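## Task

Store every plug in the small chest by color: orange plugs go in the middle drawer, blue in the top drawer, green in the bottom drawer. When finished, all drawers must be closed and the chest must still stand upright.

## Robot and tools

Robot: two arms, left_arm and right_arm, each with a two-finger gripper. The names do not match image sides. left_arm is mounted on the +y side, base near (-0.006, +0.344, -0.013) m; right_arm on the -y side, near (+0.008, -0.332, -0.017) m.

Scene frame: origin at table-top height, halfway between the arms, a little behind the near table edge. +x points out over the table, +y toward left_arm, +z up. Reported end_effector_position (m) and end_effector_quat_wxyz are in this frame. That position is the point between the finger pads, about 1 cm short of the tips. Fingers point along the gripper's +z and close along its y axis. Reported hand poses can be off by a few cm, more at long reach.

Cameras: cam_high and cam_low are fixed on a beam behind the arms. cam_left_wrist and cam_right_wrist ride on the hands. All are 504x504.

execute_actions(actions, cameras): actions is a list of actions. Each action is up to 15 rows, one row per 1/30 s step; a short action repeats its last row to fill 15 steps. Every row has 14 numbers in [-1, 1], both arms always: left dx, dy, dz, rx, ry, rz, opening, then the same seven for right. dx..rz are offsets, not poses. They count from that arm's Hand target as it was when the action began, along the Hand target's own axes, not the scene axes. Every row in an action counts from that same start, so a repeated offset keeps moving the arm further. Scale: 1.0 equals 0.6 m or 180 degrees; rx, ry, rz form one rotation vector. opening is absolute: +1 fully open (0.094 m), -1 closed. Six zeros re-request the current Hand target. cameras lists names, ["all"] or []; images come by default only when actions is empty. An empty actions list also shows the scene number and task.

move(target, speed, blend, opening_speed, grip_force, blocking, cameras): target is one 14-number row in the same layout, or a list of up to 15 such rows for a path. All rows are offsets from the Hand targets at the start of the move, in hand axes; a later row does not count from the row before it. speed: path top speed in m/s, 0.002 to 2.9, default 0.25 (turns up to twice that in rad/s); one value or one per target. blend: corner rounding in m for a list, 0 means stop at each point. opening_speed: how fast the commanded opening changes, per second on the -1..+1 scale, at least 0.2; use it to close gently. grip_force: newtons per finger pad, 10 to 50, one value or one per arm; it persists, and low values close slowly. blocking=false returns after about 0.5 s while the move continues. Whole moves are capped at 10 s. The result adds a move: line giving the ending (done, off_target, moving, held, fault, etc.) and limits such as paced or held. done means at rest within 10 mm and 2 degrees of the target; it does not tell you about contact.

wait(seconds 0 to 10) lets time run with commands held. stop brakes a running move. zoom_image(camera, region [x0, y0, x1, y1] in pixels, at most 504 each way) magnifies part of the newest image of that camera. read_manual gives licence texts only. finished_scene(scene 1 or 2) ends the current scene permanently; calls after it act in the next scene.

Result lines: Hand target is the last commanded pose after clipping and is the origin of the next offsets. The gripper often rests short of it; resend the gap as an offset if it stays short. Tool commands shows current commands; to keep a gripper as it is, resend its current opening, since 0 is a real half-open command. grip_measured is the measured opening on the command scale; empty it reads a bit wide, on a firmly held hard part a bit narrower than the part. The last Joint positions value per arm is the opening in m. grip_effort_nm is gripper motor effort (negative closing) and cannot by itself prove a grasp. Joint torques include gravity and have offsets. Motor temperatures are listed; MOTOR HOT appears at 75 °C, a fault folds the arm at 90 °C and it goes limp at 100 °C. Holding loads, stretched poses and pushing into unreachable targets heat motors.

Motion cautions: commanded orientation is limited to 40 degrees from the measured one per step. Friction and weight make the hand sag, fall short or tilt, and tiny moves may go sideways; check the pose after each move and correct tilt. Fast moves overshoot and strike harder. Do not route a hand close to its own base. An arm blocked by something keeps pressing until sent back past its gripper. Nothing stops the arms from touching each other's grippers or cameras; contact between arms can fail the scene, as can strain on a camera cable. The bar, plate and rail near the bases rise up to about 3 cm above the table and give no warning.

Finish quickly and smoothly.

Each tool is called after "Request:" in YAML: its name, and indented under it one key for each argument.

## Session

Request:
execute_actions:
  actions: []

Scene clock: 0.00 s.
left_arm: end_effector_position=(+0.3681, +0.3961, +0.0741) grip_measured=+1.000 grip_effort_nm=n/a end_effector_quat_wxyz=(+0.560, -0.138, +0.813, +0.075) | right_arm: end_effector_position=(+0.3978, -0.3678, +0.0434) grip_measured=+1.000 grip_effort_nm=n/a end_effector_quat_wxyz=(+0.554, +0.059, +0.824, -0.102)
Joint positions: left_arm=[0.048 1.532 0.344 0.767 -0.246 -0.149 0.094] | right_arm=[0.047 1.627 0.33 0.944 0.249 -0.007 0.094]
Joint velocities: within noise
Joint torques (N m): no reading
Motor temperatures (°C): left_arm=[18 23 21 22 19 21 20] | right_arm=[19 22 24 22 17 21 20]
Heat: left arm: 23 °C; right arm: 24 °C.
Hand target: left_arm +0.3735, +0.3966, +0.0862; +0.576, -0.139, +0.802, +0.073 | right_arm +0.4017, -0.3679, +0.0527; +0.566, +0.061, +0.816, -0.101
Tool commands: left_gripper/opening=+1.0 right_gripper/opening=+1.0

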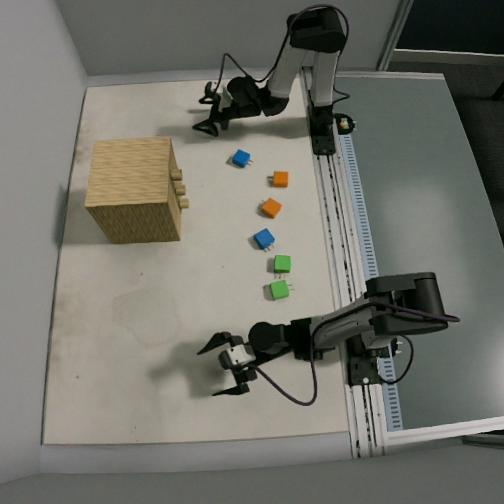

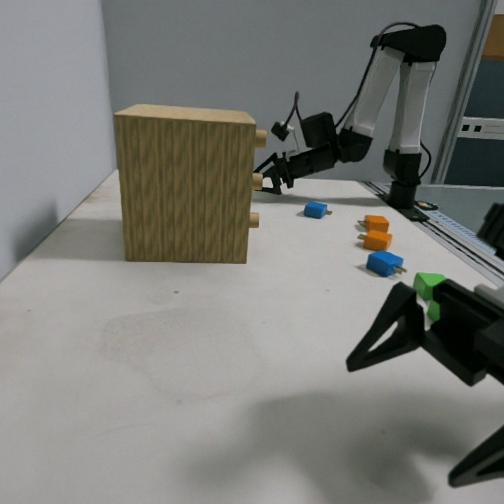

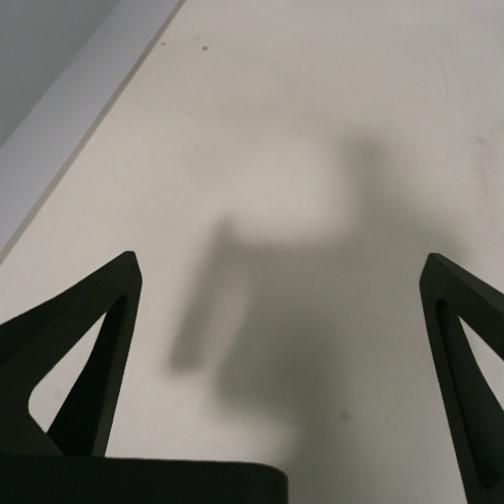

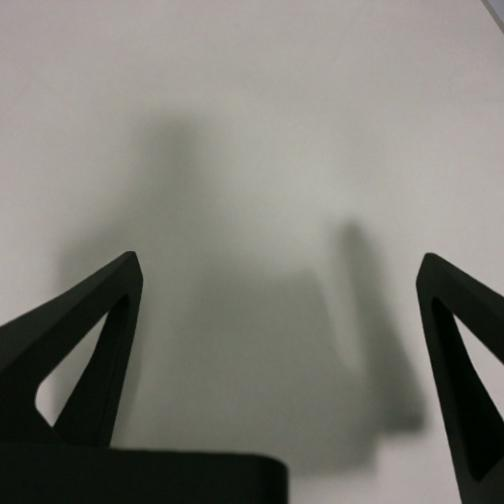

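Request:
move:
  target: [-0.105,-0.283,-0.498,0.05,0.393,0.095,1,-0.141,0.353,-0.433,-0.0736,-0.1137,0.018,1]
  cameras: ["all"]

Scene clock: 11.90 s.
left_arm: end_effector_position=(+0.1776, +0.1630, +0.2372) grip_measured=+1.000 grip_effort_nm=0.01 end_effector_quat_wxyz=(+0.097, +0.005, +0.992, -0.078) | right_arm: end_effector_position=(+0.2404, -0.1011, +0.1969) grip_measured=+1.000 grip_effort_nm=0.01 end_effector_quat_wxyz=(+0.705, -0.011, +0.709, -0.003)
Joint positions: left_arm=[-0.71 1.413 1.64 -1.564 0.022 -0.725 0.094] | right_arm=[1.383 1.376 0.424 1.083 1.34 -0.144 0.094]
Joint torques (N m): left_arm=[0.17 -7.68 7.91 0.82 0.08 -0.12] | right_arm=[0.05 -2.86 6.91 1.59 0.07 -0.02]
Heat: left arm: 25 °C; right arm: 25 °C.
Hand target: left_arm +0.1747, +0.1610, +0.2506; -0.001, +0.000, +1.000, +0.000 | right_arm +0.2398, -0.1001, +0.1996; +0.708, -0.001, +0.707, +0.000
Off the commanded pose: left_arm 0.014 m, 14 deg | right_arm 0.003 m, 1 deg.
joint sent to its limit (left arm) — joint 4 (wrist pitch), lower limit. The joint targets are off in orientation, not in position.
move: off_target (left_arm)
camera_calibration:
cam_left_wrist: T_world_to_cam=[[-0.044926, -0.994679, 0.0927146, 0.156528], [-0.865748, 0.0850739, 0.493197, 0.0349527], [-0.49846, -0.0581101, -0.864963, 0.429059], [0, 0, 0, 1]] pos_world=[0.251161, 0.177654, 0.339369]
cam_right_wrist: T_world_to_cam=[[0.0587612, -0.998134, -0.016623, -0.103481], [-0.663797, -0.0266306, -0.747438, 0.314046], [0.745601, 0.0549547, -0.664123, 0.0844412], [0, 0, 0, 1]] pos_world=[0.151584, -0.0995652, 0.289089]

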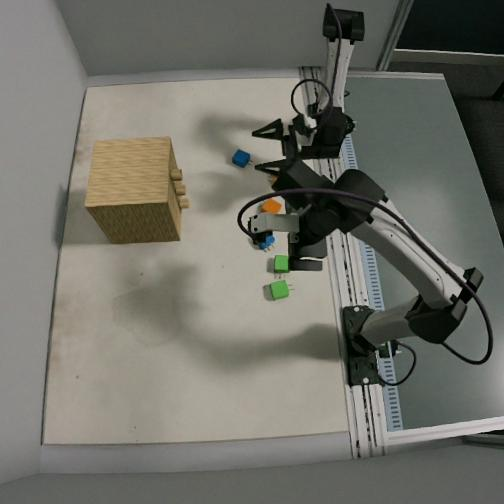

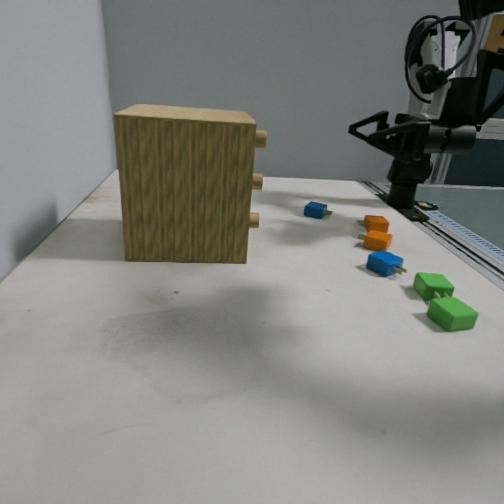

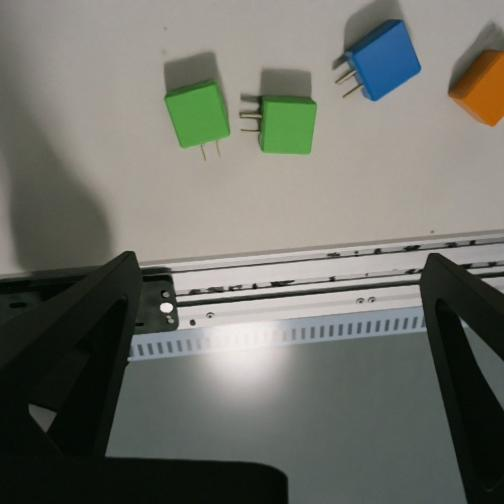

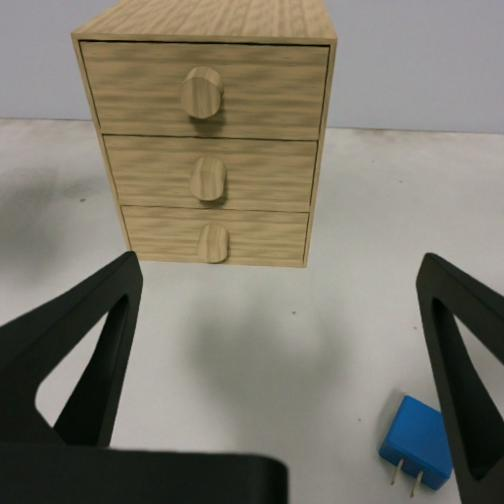

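Request:
move:
  target: [-0.006,-0.052,0.25,0.109,-0.109,0.491,0.3,0.25,0.092,0.2,0,0,0,1]
  cameras: ["all"]

Scene clock: 23.57 s.
left_arm: end_effector_position=(+0.1733, +0.1336, +0.1011) grip_measured=+0.303 grip_effort_nm=-0.13 end_effector_quat_wxyz=(+0.144, +0.688, +0.696, -0.147) | right_arm: end_effector_position=(+0.3590, -0.0456, +0.0509) grip_measured=+1.000 grip_effort_nm=0.01 end_effector_quat_wxyz=(+0.694, -0.015, +0.720, -0.021)
Joint positions: left_arm=[-0.604 1.361 1 -0.975 0.366 0.886 0.061] | right_arm=[1.056 2.237 0.744 1.491 1.036 -0.045 0.094]
Joint torques (N m): left_arm=[1.22 -4.42 6.45 1.11 0.46 0.19] | right_arm=[-0.66 -5.37 4.01 2.41 -0.14 0.06]
Heat: left arm: 25 °C; right arm: 26 °C.
Hand target: left_arm +0.1781, +0.1298, +0.1005; +0.153, +0.690, +0.691, -0.154 | right_arm +0.3599, -0.0448, +0.0497; +0.708, -0.001, +0.707, +0.000
Off the commanded pose: left_arm 0.006 m, 1 deg | right_arm 0.002 m, 4 deg.
joint sent to its limit (right arm) — joint 4 (wrist pitch), upper limit. The joint targets still meet the commanded pose.
move: off_target (right_arm)
camera_calibration:
cam_left_wrist: T_world_to_cam=[[-0.998307, -0.00455545, -0.0579787, 0.187842], [-0.0216749, 0.954247, 0.298233, -0.141716], [0.0539674, 0.298985, -0.952731, 0.172869], [0, 0, 0, 1]] pos_world=[0.175123, 0.0844027, 0.217853]
cam_right_wrist: T_world_to_cam=[[0.0385439, -0.999183, 0.0121358, -0.0517174], [-0.687052, -0.035318, -0.725749, 0.291972], [0.725585, 0.0196353, -0.687852, -0.0972921], [0, 0, 0, 1]] pos_world=[0.273187, -0.0394529, 0.145603]

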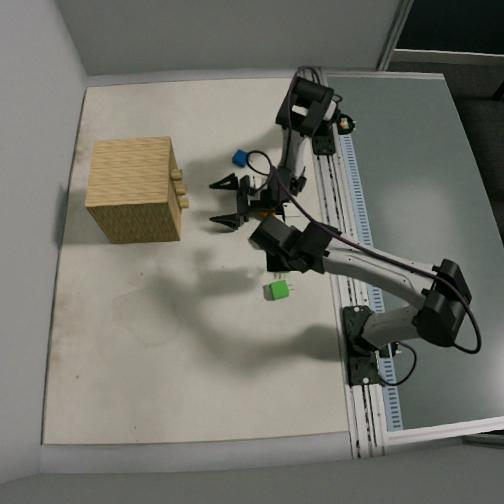

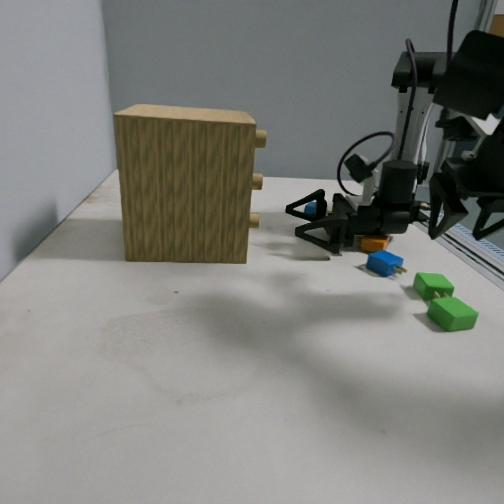

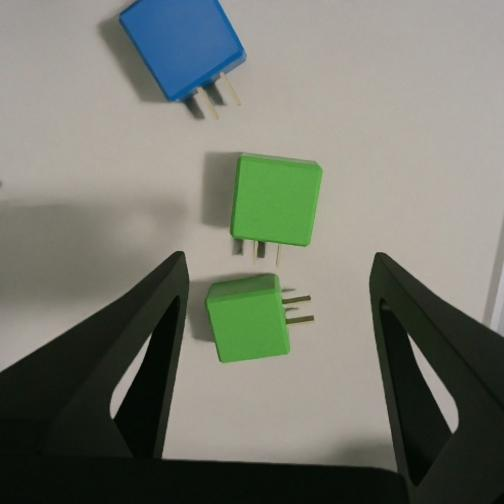

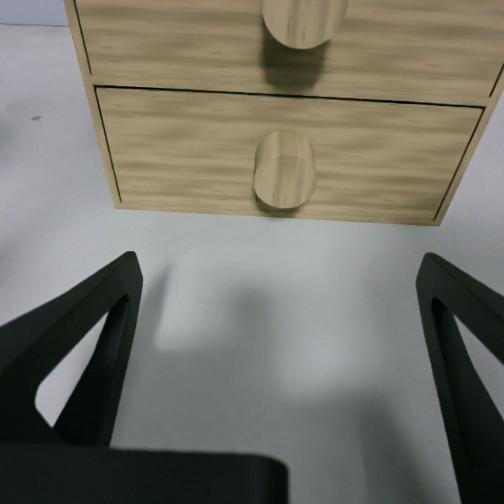

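Request:
move:
  target:
    - [0.031,0,0.133,0,0,0,0.3,0.008,-0.007,0.128,0,0,0,1]
    - [0.031,0,0.133,0,0,0,-0.6,0.008,-0.007,0.128,0,0,0,-0.65]
  opening_speed: 1
  cameras: ["all"]

Scene clock: 29.03 s.
left_arm: end_effector_position=(+0.1757, +0.1174, +0.0216) grip_measured=-0.507 grip_effort_nm=-1.02 end_effector_quat_wxyz=(+0.148, +0.690, +0.692, -0.152) | right_arm: end_effector_position=(+0.4363, -0.0533, +0.0597) grip_measured=-0.430 grip_effort_nm=-1.02 end_effector_quat_wxyz=(+0.715, +0.011, +0.699, +0.004)
Joint positions: left_arm=[-0.655 1.493 0.775 -0.594 0.367 0.84 0.023] | right_arm=[0.869 2.322 0.929 1.48 0.849 -0.041 0.027]
Joint torques (N m): left_arm=[-0.32 -5.57 5.86 1.18 0.32 -0.07] | right_arm=[-0.14 -7.02 5.33 1.55 -0.12 0.03]
Motor temperatures (°C): left_arm=[18 25 24 24 19 21 20] | right_arm=[19 23 26 27 16 21 20]
Heat: left arm: 25 °C; right arm: 27 °C.
Hand target: left_arm +0.1780, +0.1128, +0.0204; +0.153, +0.690, +0.691, -0.154 | right_arm +0.4367, -0.0490, +0.0450; +0.708, -0.001, +0.707, +0.000
Off the commanded pose: left_arm 0.005 m, 1 deg | right_arm 0.015 m, 2 deg.
move: off_target (right_arm); target 2's new opening was sent with right_arm's hand 0.015 m and 2 deg from that target
camera_calibration:
cam_left_wrist: T_world_to_cam=[[-0.998359, 0.00457017, -0.057089, 0.18454], [-0.0119567, 0.958214, 0.285804, -0.104519], [0.0560096, 0.286017, -0.956586, 0.103139], [0, 0, 0, 1]] pos_world=[0.177211, 0.0698083, 0.139069]
cam_right_wrist: T_world_to_cam=[[0.0378357, -0.997676, -0.0566669, -0.0579437], [-0.642593, 0.0191366, -0.765969, 0.337106], [0.765273, 0.0653947, -0.640375, -0.164842], [0, 0, 0, 1]] pos_world=[0.344963, -0.0534804, 0.149369]

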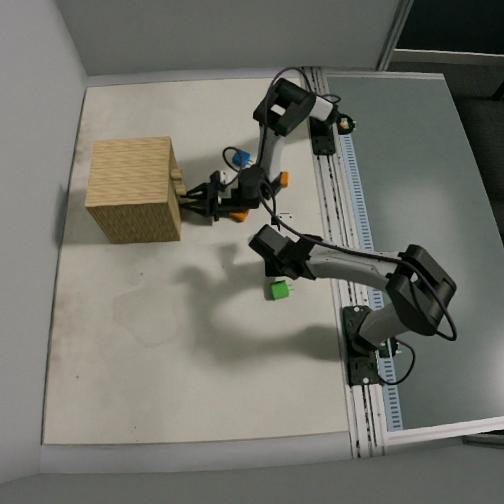

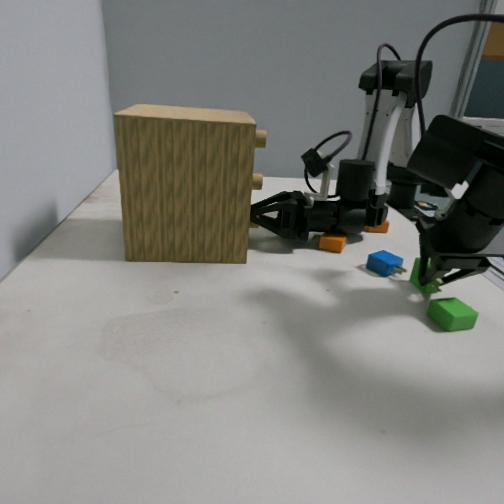

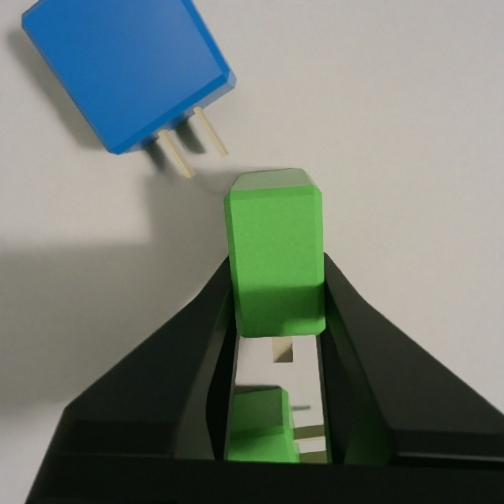

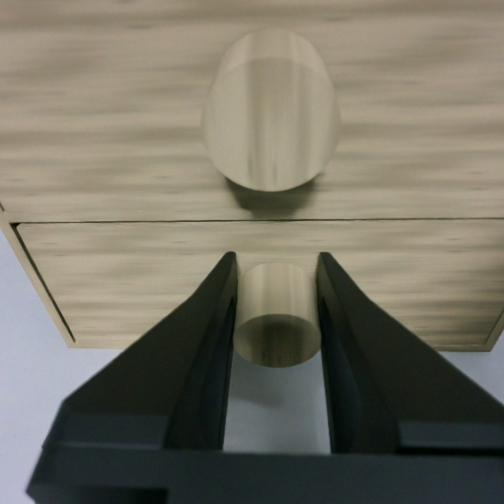

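Request:
move:
  target:
    - [0,0,0,0,0,0,-0.8,-0.02,-0.007,0,0,0,0,-0.8]
    - [-0.141,0,-0.302,0,0,0,-0.8,-0.02,-0.007,-0.192,0,0,0,-0.8]
  opening_speed: 1
  speed: 0.12
  cameras: ["all"]

Scene clock: 33.63 s.
left_arm: end_effector_position=(+0.1723, +0.1157, +0.2143) grip_measured=-0.507 grip_effort_nm=-1.02 end_effector_quat_wxyz=(+0.141, +0.688, +0.695, -0.152) | right_arm: end_effector_position=(+0.3319, -0.0495, +0.0529) grip_measured=-0.430 grip_effort_nm=-1.02 end_effector_quat_wxyz=(+0.690, +0.000, +0.724, -0.005)
Joint positions: left_arm=[-0.644 1.451 1.527 -1.405 0.367 0.846 0.023] | right_arm=[1.122 2.191 0.669 1.492 1.101 0.024 0.027]
Joint torques (N m): left_arm=[1.18 -5.34 8.2 0.93 0.36 0.12] | right_arm=[1.37 -7.88 0.35 2.36 0.17 -0.33]
Heat: left arm: 25 °C; right arm: 27 °C.
Hand target: left_arm +0.1782, +0.1129, +0.2204; +0.153, +0.690, +0.691, -0.154 | right_arm +0.3215, -0.0534, +0.0569; +0.708, -0.001, +0.707, +0.000
Off the commanded pose: left_arm 0.009 m, 1 deg | right_arm 0.012 m, 3 deg.
joint sent to its limit (right arm) — joint 4 (wrist pitch), upper limit. The joint targets still meet the commanded pose.
move: off_target (right_arm)
camera_calibration:
cam_left_wrist: T_world_to_cam=[[-0.998889, -0.0012836, -0.047109, 0.190711], [-0.0151302, 0.955444, 0.294784, -0.158989], [0.0446316, 0.295169, -0.954402, 0.288464], [0, 0, 0, 1]] pos_world=[0.175219, 0.0670046, 0.331163]
cam_right_wrist: T_world_to_cam=[[0.0375233, -0.998778, -0.0321693, -0.0519019], [-0.695816, -0.00300855, -0.718214, 0.278856], [0.71724, 0.0493337, -0.695078, -0.0715396], [0, 0, 0, 1]] pos_world=[0.247291, -0.0474702, 0.148883]

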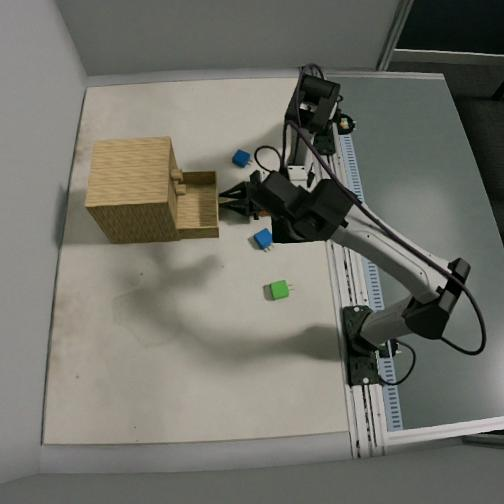

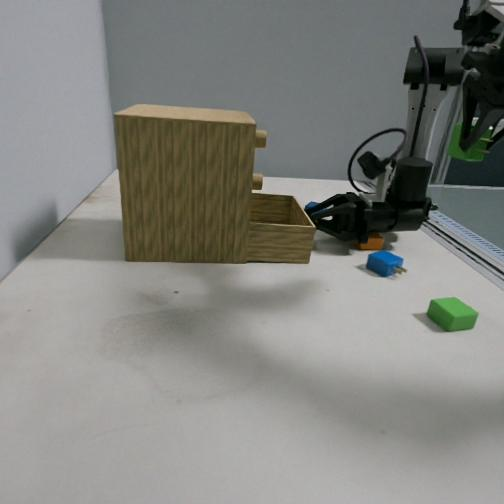

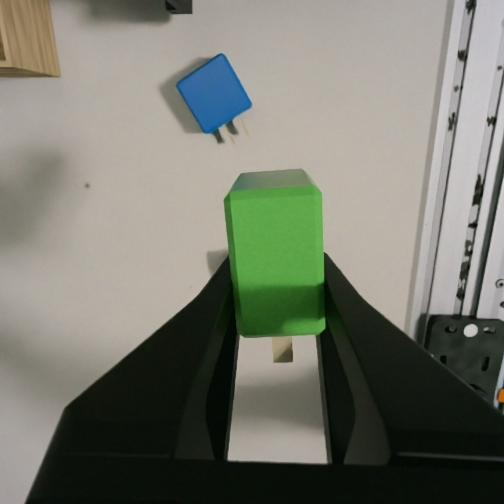

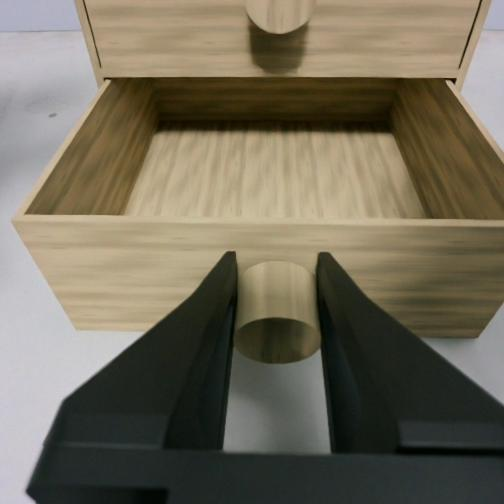

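Request:
move:
  target: [-0.136,0.358,0.063,0,0,0,-0.8,0,0,0,0,0,0,-0.8]
  cameras: ["all"]

Scene clock: 37.07 s.
left_arm: end_effector_position=(+0.3880, +0.0245, +0.2152) grip_measured=-0.507 grip_effort_nm=-1.02 end_effector_quat_wxyz=(+0.224, +0.676, +0.689, -0.135) | right_arm: end_effector_position=(+0.3319, -0.0495, +0.0529) grip_measured=-0.430 grip_effort_nm=-1.02 end_effector_quat_wxyz=(+0.690, +0.000, +0.724, -0.005)
Joint positions: left_arm=[-0.516 2.401 2.78 -1.573 0.394 0.931 0.023] | right_arm=[1.122 2.191 0.669 1.492 1.101 0.024 0.027]
Joint torques (N m): left_arm=[1.2 -13.44 7.65 1.22 0.5 -0.1] | right_arm=[1.37 -7.88 0.34 2.36 0.17 -0.32]
Heat: left arm: 25 °C; right arm: 28 °C.
Hand target: left_arm +0.3931, +0.0231, +0.2203; +0.153, +0.690, +0.691, -0.154 | right_arm +0.3215, -0.0534, +0.0569; +0.708, -0.001, +0.707, +0.000
Off the commanded pose: left_arm 0.007 m, 9 deg | right_arm 0.012 m, 3 deg.
joint read past its limit (left arm) — joint 4 (wrist pitch), lower limit.
joint sent to its limit (left arm) — joint 4 (wrist pitch), lower limit. The joint targets are off in orientation, not in position.
joint sent to its limit (right arm) — joint 4 (wrist pitch), upper limit. The joint targets still meet the commanded pose.
move: off_target (left_arm, right_arm)
camera_calibration:
cam_left_wrist: T_world_to_cam=[[-0.982392, -0.0499862, -0.18002, 0.429597], [-0.0854043, 0.977129, 0.194742, -0.0205984], [0.166168, 0.206688, -0.964193, 0.26371], [0, 0, 0, 1]] pos_world=[0.376453, -0.0129045, 0.335615]
cam_right_wrist: T_world_to_cam=[[0.0375233, -0.998778, -0.0321693, -0.0519019], [-0.695816, -0.00300855, -0.718214, 0.278856], [0.71724, 0.0493337, -0.695078, -0.0715396], [0, 0, 0, 1]] pos_world=[0.247291, -0.0474702, 0.148883]

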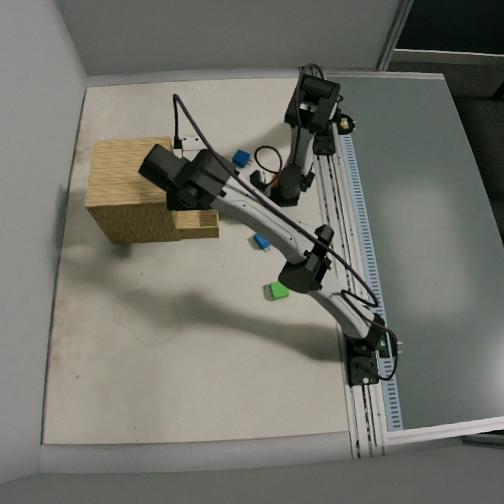

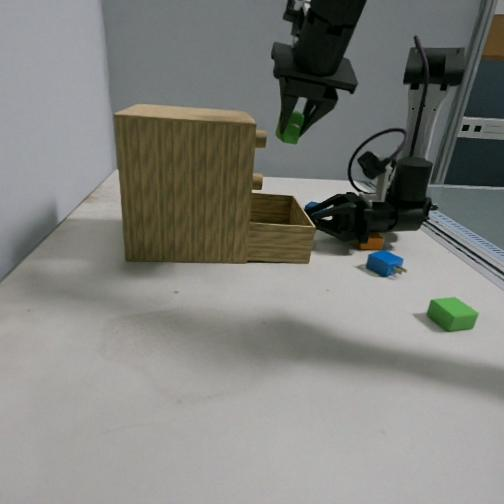

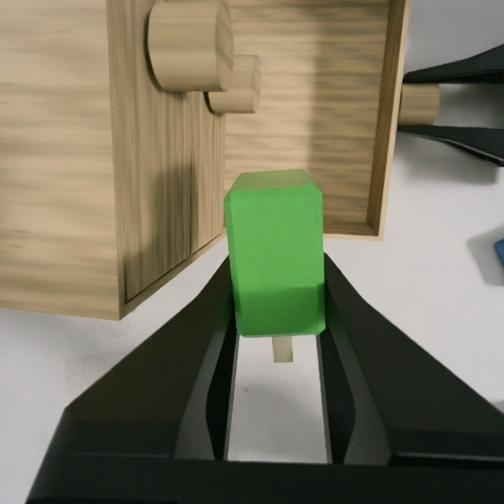

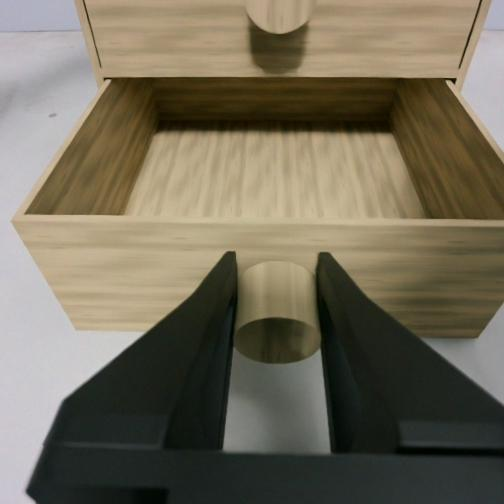

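Request:
move:
  target:
    - [0,-0.025,0,0,0,0,-0.8,0,0,-0.042,0,0,0,-0.8]
    - [0.062,-0.025,0.275,0,0,0,-0.8,0,0,-0.042,0,0,0,-0.8]
  blend: [0.005,0]
  speed: 0.15
  cameras: ["all"]

Scene clock: 42.93 s.
left_arm: end_effector_position=(+0.3869, -0.0159, +0.0675) grip_measured=-0.507 grip_effort_nm=-1.02 end_effector_quat_wxyz=(+0.175, +0.692, +0.684, -0.150) | right_arm: end_effector_position=(+0.3037, -0.0493, +0.0514) grip_measured=-0.430 grip_effort_nm=-1.02 end_effector_quat_wxyz=(+0.687, +0.000, +0.727, -0.008)
Joint positions: left_arm=[-0.594 2.374 2.139 -1.044 0.386 0.904 0.023] | right_arm=[1.204 2.171 0.621 1.492 1.186 0.047 0.027]
Joint torques (N m): left_arm=[-0.06 -15.28 4.19 0.76 0.31 -0.09] | right_arm=[0.9 -7.79 0.51 2.32 0.11 -0.37]
Heat: left arm: 27 °C; right arm: 30 °C.
Hand target: left_arm +0.3778, -0.0130, +0.0550; +0.153, +0.690, +0.691, -0.154 | right_arm +0.2963, -0.0534, +0.0568; +0.708, -0.001, +0.707, +0.000
Off the commanded pose: left_arm 0.016 m, 3 deg | right_arm 0.010 m, 3 deg.
joint sent to its limit (right arm) — joint 4 (wrist pitch), upper limit. The joint targets still meet the commanded pose.
move: off_target (left_arm, right_arm)
camera_calibration:
cam_left_wrist: T_world_to_cam=[[-0.994933, 0.00541042, -0.100397, 0.400206], [-0.0199832, 0.967988, 0.250198, 0.0183851], [0.098537, 0.250937, -0.962975, 0.156713], [0, 0, 0, 1]] pos_world=[0.383103, -0.059287, 0.18649]
cam_right_wrist: T_world_to_cam=[[0.0343182, -0.998993, -0.0289076, -0.0498839], [-0.701786, -0.00349441, -0.712379, 0.259577], [0.71156, 0.0447345, -0.701199, -0.0504712], [0, 0, 0, 1]] pos_world=[0.219793, -0.0466688, 0.148085]

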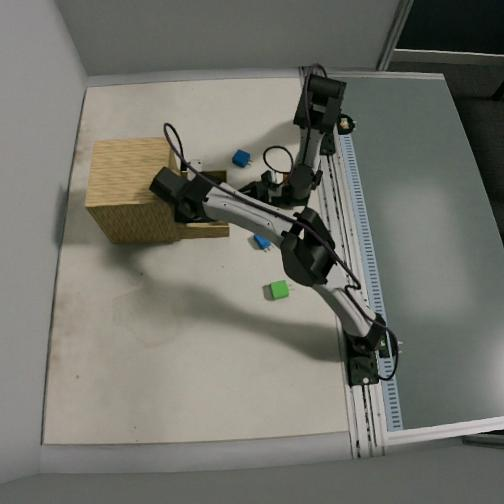

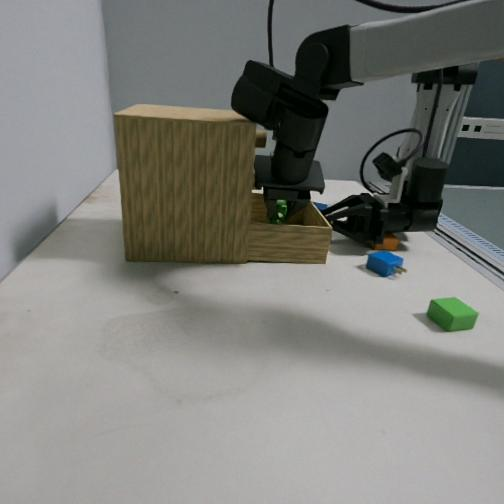

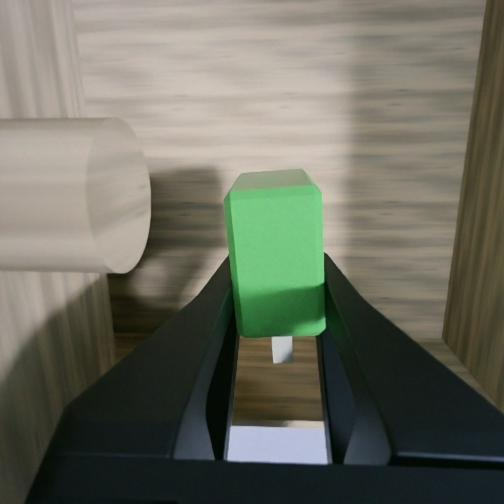

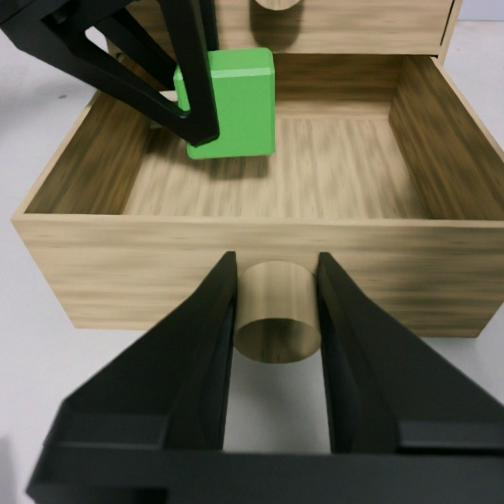

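Request:
move:
  target: [-0.03,-0.02,-0.013,0,0,0,-0.8,0,0,0,0,0,0,-0.8]
  cameras: ["cam_low","cam_left_wrist","cam_right_wrist"]

Scene clock: 44.97 s.
left_arm: end_effector_position=(+0.3668, -0.0295, +0.0649) grip_measured=-0.507 grip_effort_nm=-1.02 end_effector_quat_wxyz=(+0.156, +0.694, +0.685, -0.157) | right_arm: end_effector_position=(+0.3037, -0.0493, +0.0514) grip_measured=-0.430 grip_effort_nm=-1.02 end_effector_quat_wxyz=(+0.687, +0.000, +0.727, -0.008)
Joint positions: left_arm=[-0.639 2.374 2.139 -1.068 0.384 0.866 0.023] | right_arm=[1.204 2.171 0.621 1.492 1.186 0.047 0.027]
Joint torques (N m): left_arm=[0.62 -16.87 6.82 0.71 0.16 -0.08] | right_arm=[0.88 -7.77 0.53 2.32 0.11 -0.37]
Heat: left arm: 28 °C; right arm: 30 °C.
Hand target: left_arm +0.3660, -0.0261, +0.0698; +0.153, +0.690, +0.691, -0.154 | right_arm +0.2963, -0.0534, +0.0568; +0.708, -0.001, +0.707, +0.000
Off the commanded pose: left_arm 0.006 m, 1 deg | right_arm 0.010 m, 3 deg.
joint sent to its limit (right arm) — joint 4 (wrist pitch), upper limit. The joint targets still meet the commanded pose.
move: off_target (right_arm)
camera_calibration:
cam_left_wrist: T_world_to_cam=[[-0.997693, 0.0159104, -0.0659915, 0.379136], [-0.00228312, 0.96373, 0.26687, 0.024091], [0.067844, 0.266405, -0.96147, 0.171297], [0, 0, 0, 1]] pos_world=[0.366695, -0.0748839, 0.183288]
cam_right_wrist: T_world_to_cam=[[0.0343182, -0.998993, -0.0289076, -0.0498839], [-0.701786, -0.00349441, -0.712379, 0.259577], [0.71156, 0.0447345, -0.701199, -0.0504712], [0, 0, 0, 1]] pos_world=[0.219793, -0.0466688, 0.148085]
Images, in order (width x height): cam_low 504x504, cam_left_wrist 504x504, cam_right_wrist 504x504.

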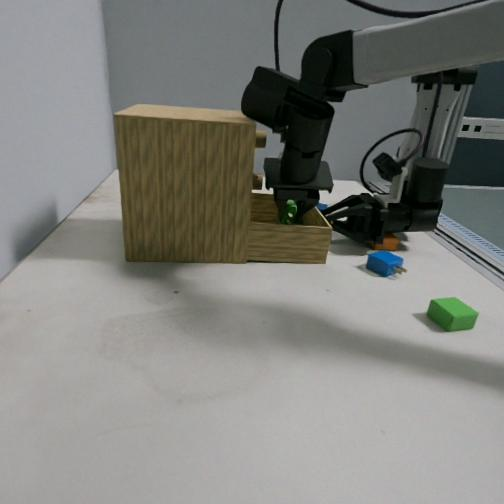

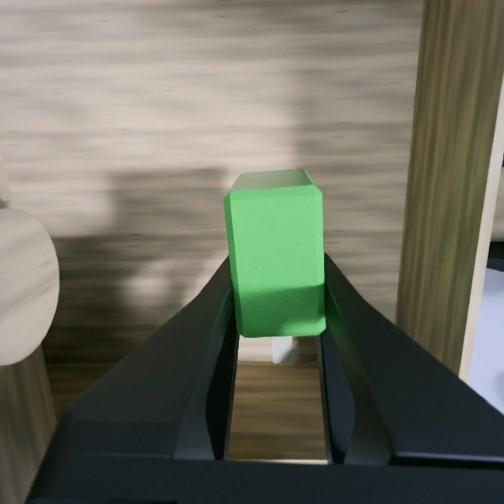

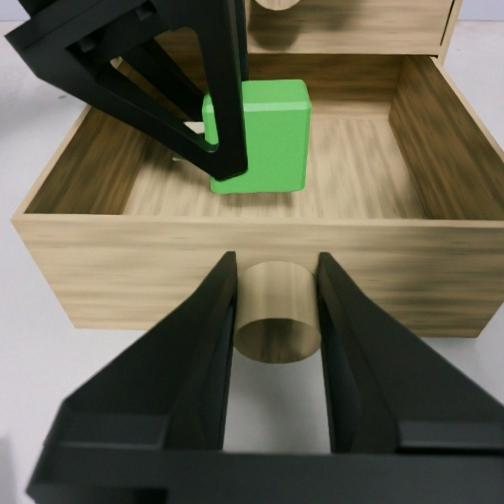

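Request:
move:
  target:
    - [0.016,0,0.035,0,0,0,-0.8,0,0,0,0,0,0,-0.8]
    - [0.016,0,0.035,0,0,0,-0.2,0,0,0,0,0,0,-0.8]
    - [-0.106,0,-0.227,0,0,0,-0.2,0,0,0,0,0,0,-0.8]
  opening_speed: 1
  speed: 0.2
  cameras: ["cam_high","cam_left_wrist","cam_right_wrist"]

Scene clock: 49.87 s.
left_arm: end_effector_position=(+0.3592, -0.0301, +0.2150) grip_measured=-0.203 grip_effort_nm=0.14 end_effector_quat_wxyz=(+0.229, +0.678, +0.682, -0.152) | right_arm: end_effector_position=(+0.3034, -0.0492, +0.0515) grip_measured=-0.430 grip_effort_nm=-1.03 end_effector_quat_wxyz=(+0.687, +0.001, +0.727, -0.007)
Joint positions: left_arm=[-0.639 2.442 2.847 -1.546 0.383 0.812 0.037] | right_arm=[1.205 2.171 0.621 1.492 1.187 0.048 0.027]
Joint torques (N m): left_arm=[1.61 -14.43 6.79 1.2 0.25 -0.13] | right_arm=[0.85 -7.79 0.51 2.32 0.11 -0.38]
Motor temperatures (°C): left_arm=[18 30 25 23 19 21 21] | right_arm=[19 26 25 31 16 21 21]
Heat: left arm: 30 °C; right arm: 31 °C.
Hand target: left_arm +0.3662, -0.0260, +0.2201; +0.153, +0.690, +0.691, -0.154 | right_arm +0.2962, -0.0533, +0.0568; +0.708, -0.001, +0.707, +0.000
Off the commanded pose: left_arm 0.010 m, 9 deg | right_arm 0.010 m, 3 deg.
elbow stopped short (left arm): the move would have taken joint 3 (elbow) straighter than the controller allows.
joint sent to its limit (right arm) — joint 4 (wrist pitch), upper limit. The joint targets still meet the commanded pose.
move: off_target (left_arm, right_arm); target 2's new opening was sent with left_arm's hand 0.018 m and 3 deg from that target
camera_calibration:
cam_left_wrist: T_world_to_cam=[[-0.985322, -0.0379164, -0.166443, 0.396962], [-0.0656719, 0.984177, 0.16457, 0.0299494], [0.157569, 0.173085, -0.972221, 0.283491], [0, 0, 0, 1]] pos_world=[0.348433, -0.063492, 0.336758]
cam_right_wrist: T_world_to_cam=[[0.0339058, -0.998986, -0.0296136, -0.0496819], [-0.701709, -0.00269627, -0.712458, 0.259468], [0.711656, 0.0449366, -0.701089, -0.0503567], [0, 0, 0, 1]] pos_world=[0.219593, -0.0466691, 0.148085]
Images, in order (width x height): cam_high 504x504, cam_left_wrist 504x504, cam_right_wrist 504x504.

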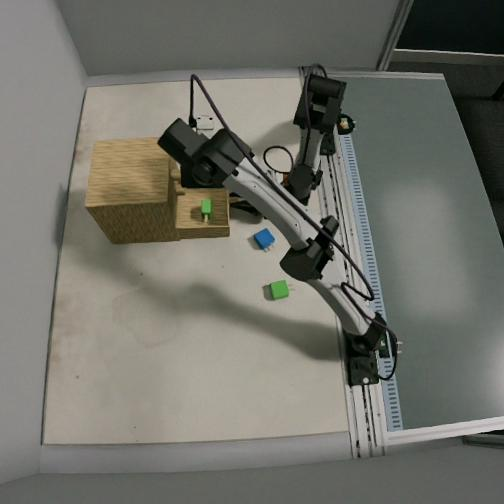

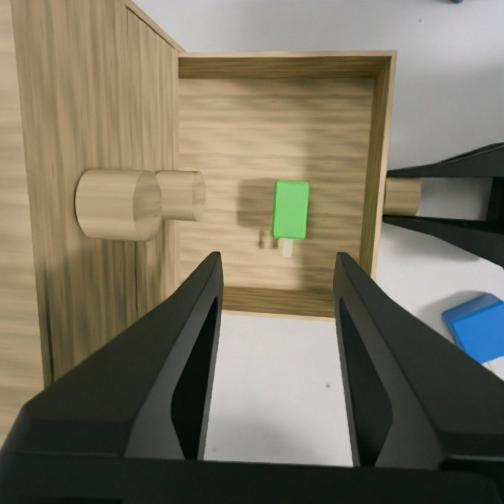

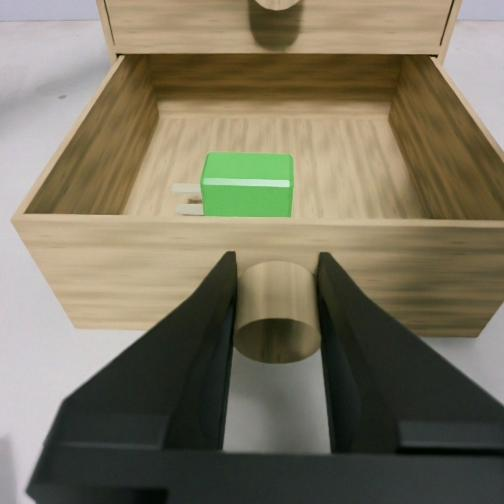

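Request:
move:
  target: [0.381,-0.293,0.024,-0.235,0,-0.503,0.3,0,0,0,0,0,0,-0.8]
  cameras: ["cam_high","cam_left_wrist"]

Scene clock: 56.63 s.
left_arm: end_effector_position=(+0.1882, +0.1729, +0.1017) grip_measured=+0.298 grip_effort_nm=0.14 end_effector_quat_wxyz=(+0.196, -0.078, +0.977, +0.025) | right_arm: end_effector_position=(+0.3034, -0.0492, +0.0515) grip_measured=-0.430 grip_effort_nm=-1.02 end_effector_quat_wxyz=(+0.687, +0.001, +0.727, -0.007)
Joint positions: left_arm=[-0.899 1.354 1.015 -1.062 -0.321 -1.05 0.061] | right_arm=[1.205 2.171 0.621 1.492 1.187 0.048 0.027]
Joint torques (N m): left_arm=[-0.36 -8.54 6.24 0.62 -0.52 -0.09] | right_arm=[0.84 -7.77 0.51 2.32 0.11 -0.38]
Heat: left arm: 32 °C; right arm: 32 °C.
Hand target: left_arm +0.1900, +0.1749, +0.1105; +0.215, -0.085, +0.973, +0.019 | right_arm +0.2962, -0.0533, +0.0568; +0.708, -0.001, +0.707, +0.000
Off the commanded pose: left_arm 0.009 m, 2 deg | right_arm 0.010 m, 3 deg.
joint sent to its limit (right arm) — joint 4 (wrist pitch), upper limit. The joint targets still meet the commanded pose.
move: off_target (right_arm)
camera_calibration:
cam_left_wrist: T_world_to_cam=[[0.154061, -0.984694, -0.0815024, 0.157994], [-0.933867, -0.172058, 0.31351, 0.185771], [-0.322734, 0.0278127, -0.946081, 0.277974], [0, 0, 0, 1]] pos_world=[0.238856, 0.179808, 0.217622]
Images, in order (width x height): cam_high 504x504, cam_left_wrist 504x504.

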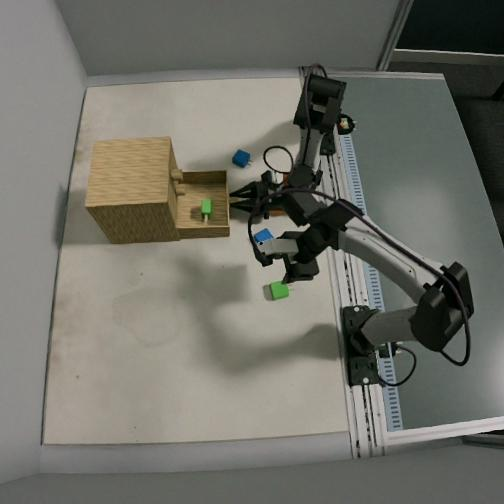

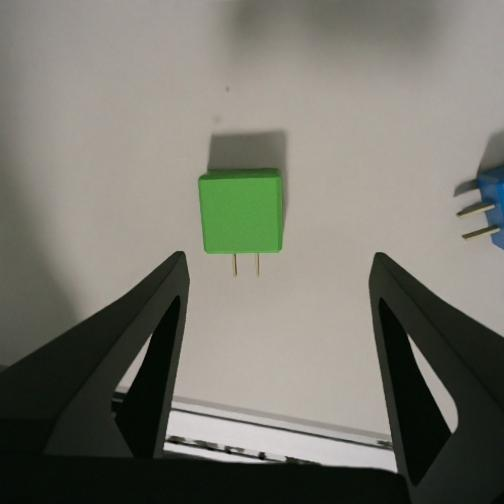

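Request:
move:
  target:
    - [0.049,0.033,0.135,0,0,0,0.3,0,0,0,0,0,0,-0.8]
    - [0.049,0.033,0.135,0,0,0,-0.8,0,0,0,0,0,0,-0.8]
  opening_speed: 0.8
  cameras: ["cam_low","cam_left_wrist"]

Scene clock: 60.30 s.
left_arm: end_effector_position=(+0.1883, +0.1953, +0.0262) grip_measured=-0.205 grip_effort_nm=-1.02 end_effector_quat_wxyz=(+0.208, -0.084, +0.974, +0.017) | right_arm: end_effector_position=(+0.3034, -0.0492, +0.0515) grip_measured=-0.430 grip_effort_nm=-1.02 end_effector_quat_wxyz=(+0.687, +0.001, +0.727, -0.007)
Joint positions: left_arm=[-0.856 1.335 0.679 -0.705 -0.325 -1.014 0.037] | right_arm=[1.205 2.171 0.621 1.492 1.187 0.048 0.027]
Joint torques (N m): left_arm=[1.48 -3.41 5.81 1.04 -0.32 0.11] | right_arm=[0.85 -7.79 0.53 2.32 0.11 -0.38]
Heat: left arm: 32 °C; right arm: 32 °C.
Hand target: left_arm +0.1940, +0.1957, +0.0247; +0.215, -0.085, +0.973, +0.019 | right_arm +0.2962, -0.0533, +0.0568; +0.708, -0.001, +0.707, +0.000
Off the commanded pose: left_arm 0.006 m, 1 deg | right_arm 0.010 m, 3 deg.
joint sent to its limit (right arm) — joint 4 (wrist pitch), upper limit. The joint targets still meet the commanded pose.
move: off_target (right_arm)
camera_calibration:
cam_left_wrist: T_world_to_cam=[[0.164248, -0.984508, -0.0613711, 0.171322], [-0.940405, -0.175063, 0.291533, 0.215729], [-0.297761, 0.00982996, -0.95459, 0.204944], [0, 0, 0, 1]] pos_world=[0.235758, 0.20442, 0.143259]
Images, in order (width x height): cam_low 504x504, cam_left_wrist 504x504.

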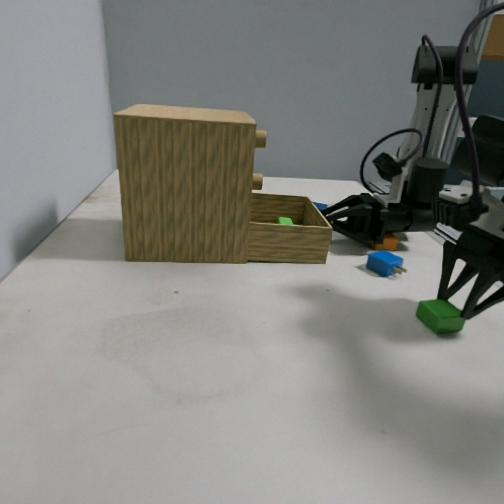

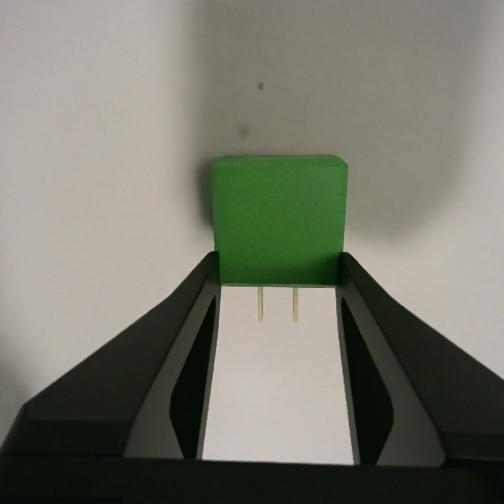

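Request:
move:
  target:
    - [-0.106,0,-0.227,0,0,0,-0.8,0,0,-0.033,0,0,0,-0.8]
    - [-0.297,-0.477,-0.183,0.235,0,0.503,-0.8,0,0,-0.033,0,0,0,-0.8]
  blend: [0.04,0]
  cameras: ["cam_high","cam_left_wrist","cam_right_wrist"]

Scene clock: 66.83 s.
left_arm: end_effector_position=(+0.3489, -0.0645, +0.1951) grip_measured=-0.205 grip_effort_nm=-1.02 end_effector_quat_wxyz=(+0.223, +0.668, +0.694, -0.152) | right_arm: end_effector_position=(+0.2837, -0.0493, +0.0512) grip_measured=-0.430 grip_effort_nm=-1.02 end_effector_quat_wxyz=(+0.686, +0.000, +0.728, -0.008)
Joint positions: left_arm=[-0.715 2.481 2.836 -1.479 0.344 0.711 0.037] | right_arm=[1.266 2.158 0.591 1.491 1.248 0.065 0.027]
Joint torques (N m): left_arm=[1.77 -14.04 8.09 1.31 0.35 0.19] | right_arm=[1.03 -7.65 0.49 2.29 0.13 -0.4]
Heat: left arm: 31 °C; right arm: 32 °C.
Hand target: left_arm +0.3571, -0.0663, +0.1993; +0.153, +0.690, +0.691, -0.154 | right_arm +0.2764, -0.0533, +0.0569; +0.708, -0.001, +0.707, +0.000
Off the commanded pose: left_arm 0.009 m, 8 deg | right_arm 0.010 m, 4 deg.
elbow stopped short (left arm): the move would have taken joint 3 (elbow) straighter than the controller allows.
joint sent to its limit (right arm) — joint 4 (wrist pitch), upper limit. The joint targets still meet the commanded pose.
move: off_target (left_arm, right_arm)
camera_calibration:
cam_left_wrist: T_world_to_cam=[[-0.986668, -0.0635242, -0.149836, 0.377801], [-0.0895121, 0.980732, 0.173646, 0.0727137], [0.135919, 0.184743, -0.973343, 0.280348], [0, 0, 0, 1]] pos_world=[0.341168, -0.0991055, 0.316857]
cam_right_wrist: T_world_to_cam=[[0.0333313, -0.999046, -0.0282105, -0.0489188], [-0.703354, -0.00339394, -0.710832, 0.245771], [0.710058, 0.0435349, -0.702796, -0.0360514], [0, 0, 0, 1]] pos_world=[0.200093, -0.0464685, 0.147985]
Images, in order (width x height): cam_high 504x504, cam_left_wrist 504x504, cam_right_wrist 504x504.

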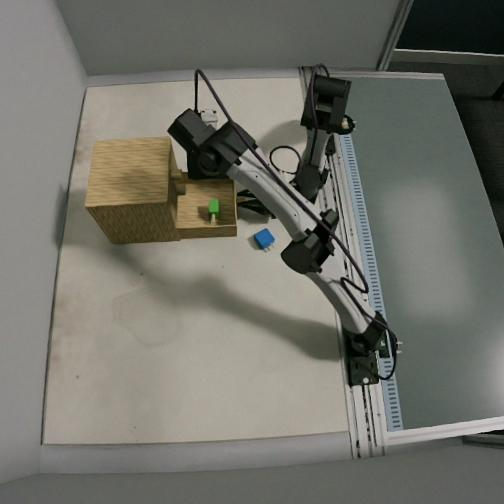

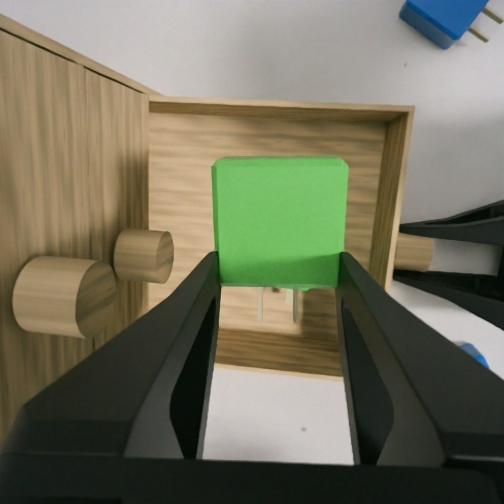

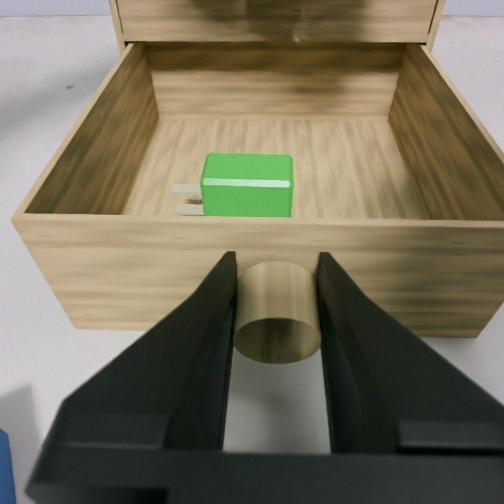

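Request:
move:
  target:
    - [-0.032,0,0.015,0,0,0,-0.8,0,0,-0.033,0,0,0,-0.8]
    - [0.077,0,0.247,0,0,0,-0.8,0,0,-0.033,0,0,0,-0.8]
    - [0.077,0,0.247,0,0,0,0.05,0,0,-0.033,0,0,0,-0.8]
    - [-0.032,0,0.015,0,0,0,0.05,0,0,-0.033,0,0,0,-0.8]
  blend: [0.01,0,0,0]
  opening_speed: 1
  speed: 0.18
  cameras: ["cam_low","cam_left_wrist","cam_right_wrist"]

Scene clock: 73.57 s.
left_arm: end_effector_position=(+0.3539, -0.0911, +0.1554) grip_measured=+0.047 grip_effort_nm=0.14 end_effector_quat_wxyz=(+0.213, +0.673, +0.691, -0.157) | right_arm: end_effector_position=(+0.2626, -0.0497, +0.0509) grip_measured=-0.430 grip_effort_nm=-1.03 end_effector_quat_wxyz=(+0.686, +0.002, +0.728, -0.009)
Joint positions: left_arm=[-0.746 2.574 2.844 -1.405 0.344 0.693 0.049] | right_arm=[1.333 2.15 0.566 1.491 1.318 0.086 0.027]
Joint torques (N m): left_arm=[1.59 -22.67 7.56 1.3 0.29 -0.09] | right_arm=[0.83 -7.6 0.5 2.25 0.11 -0.46]
Motor temperatures (°C): left_arm=[18 35 27 23 19 21 21] | right_arm=[19 27 25 33 16 21 21]
Heat: left arm: 35 °C; right arm: 33 °C.
Hand target: left_arm +0.3571, -0.0874, +0.1993; +0.153, +0.690, +0.691, -0.154 | right_arm +0.2567, -0.0534, +0.0568; +0.708, -0.001, +0.707, +0.000
Off the commanded pose: left_arm 0.044 m, 7 deg | right_arm 0.009 m, 4 deg.
elbow stopped short (left arm): the move would have taken joint 3 (elbow) straighter than the controller allows.
joint sent to its limit (right arm) — joint 4 (wrist pitch), upper limit. The joint targets are off in orientation, not in position.
move: off_target (left_arm, right_arm); target 3's new opening was sent with left_arm's hand 0.013 m and 3 deg from that target
camera_calibration:
cam_left_wrist: T_world_to_cam=[[-0.989992, -0.0466594, -0.133186, 0.375162], [-0.0707165, 0.980741, 0.182061, 0.0981271], [0.122126, 0.189657, -0.974225, 0.251332], [0, 0, 0, 1]] pos_world=[0.347652, -0.1264, 0.276956]
cam_right_wrist: T_world_to_cam=[[0.0299056, -0.999099, -0.030124, -0.047731], [-0.702808, 0.000412118, -0.71138, 0.230875], [0.710751, 0.0424456, -0.702162, -0.0215306], [0, 0, 0, 1]] pos_world=[0.178991, -0.0468692, 0.147684]
Images, in order (width x height): cam_low 504x504, cam_left_wrist 504x504, cam_right_wrist 504x504.

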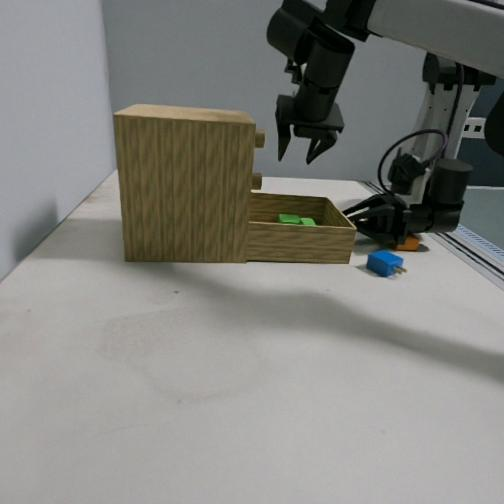

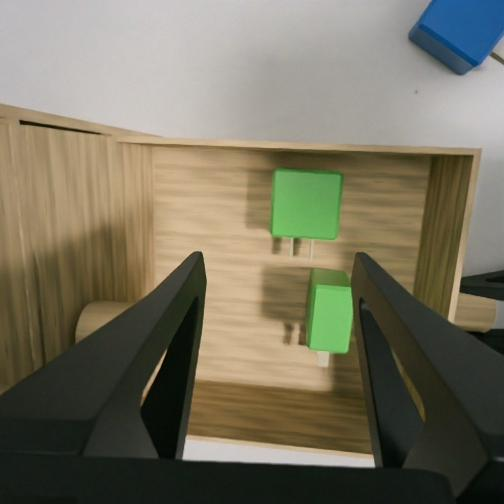

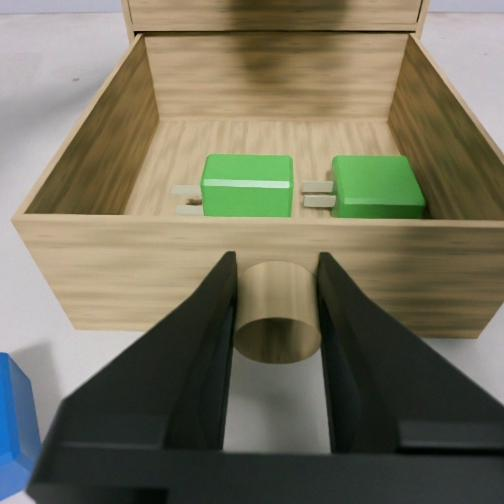

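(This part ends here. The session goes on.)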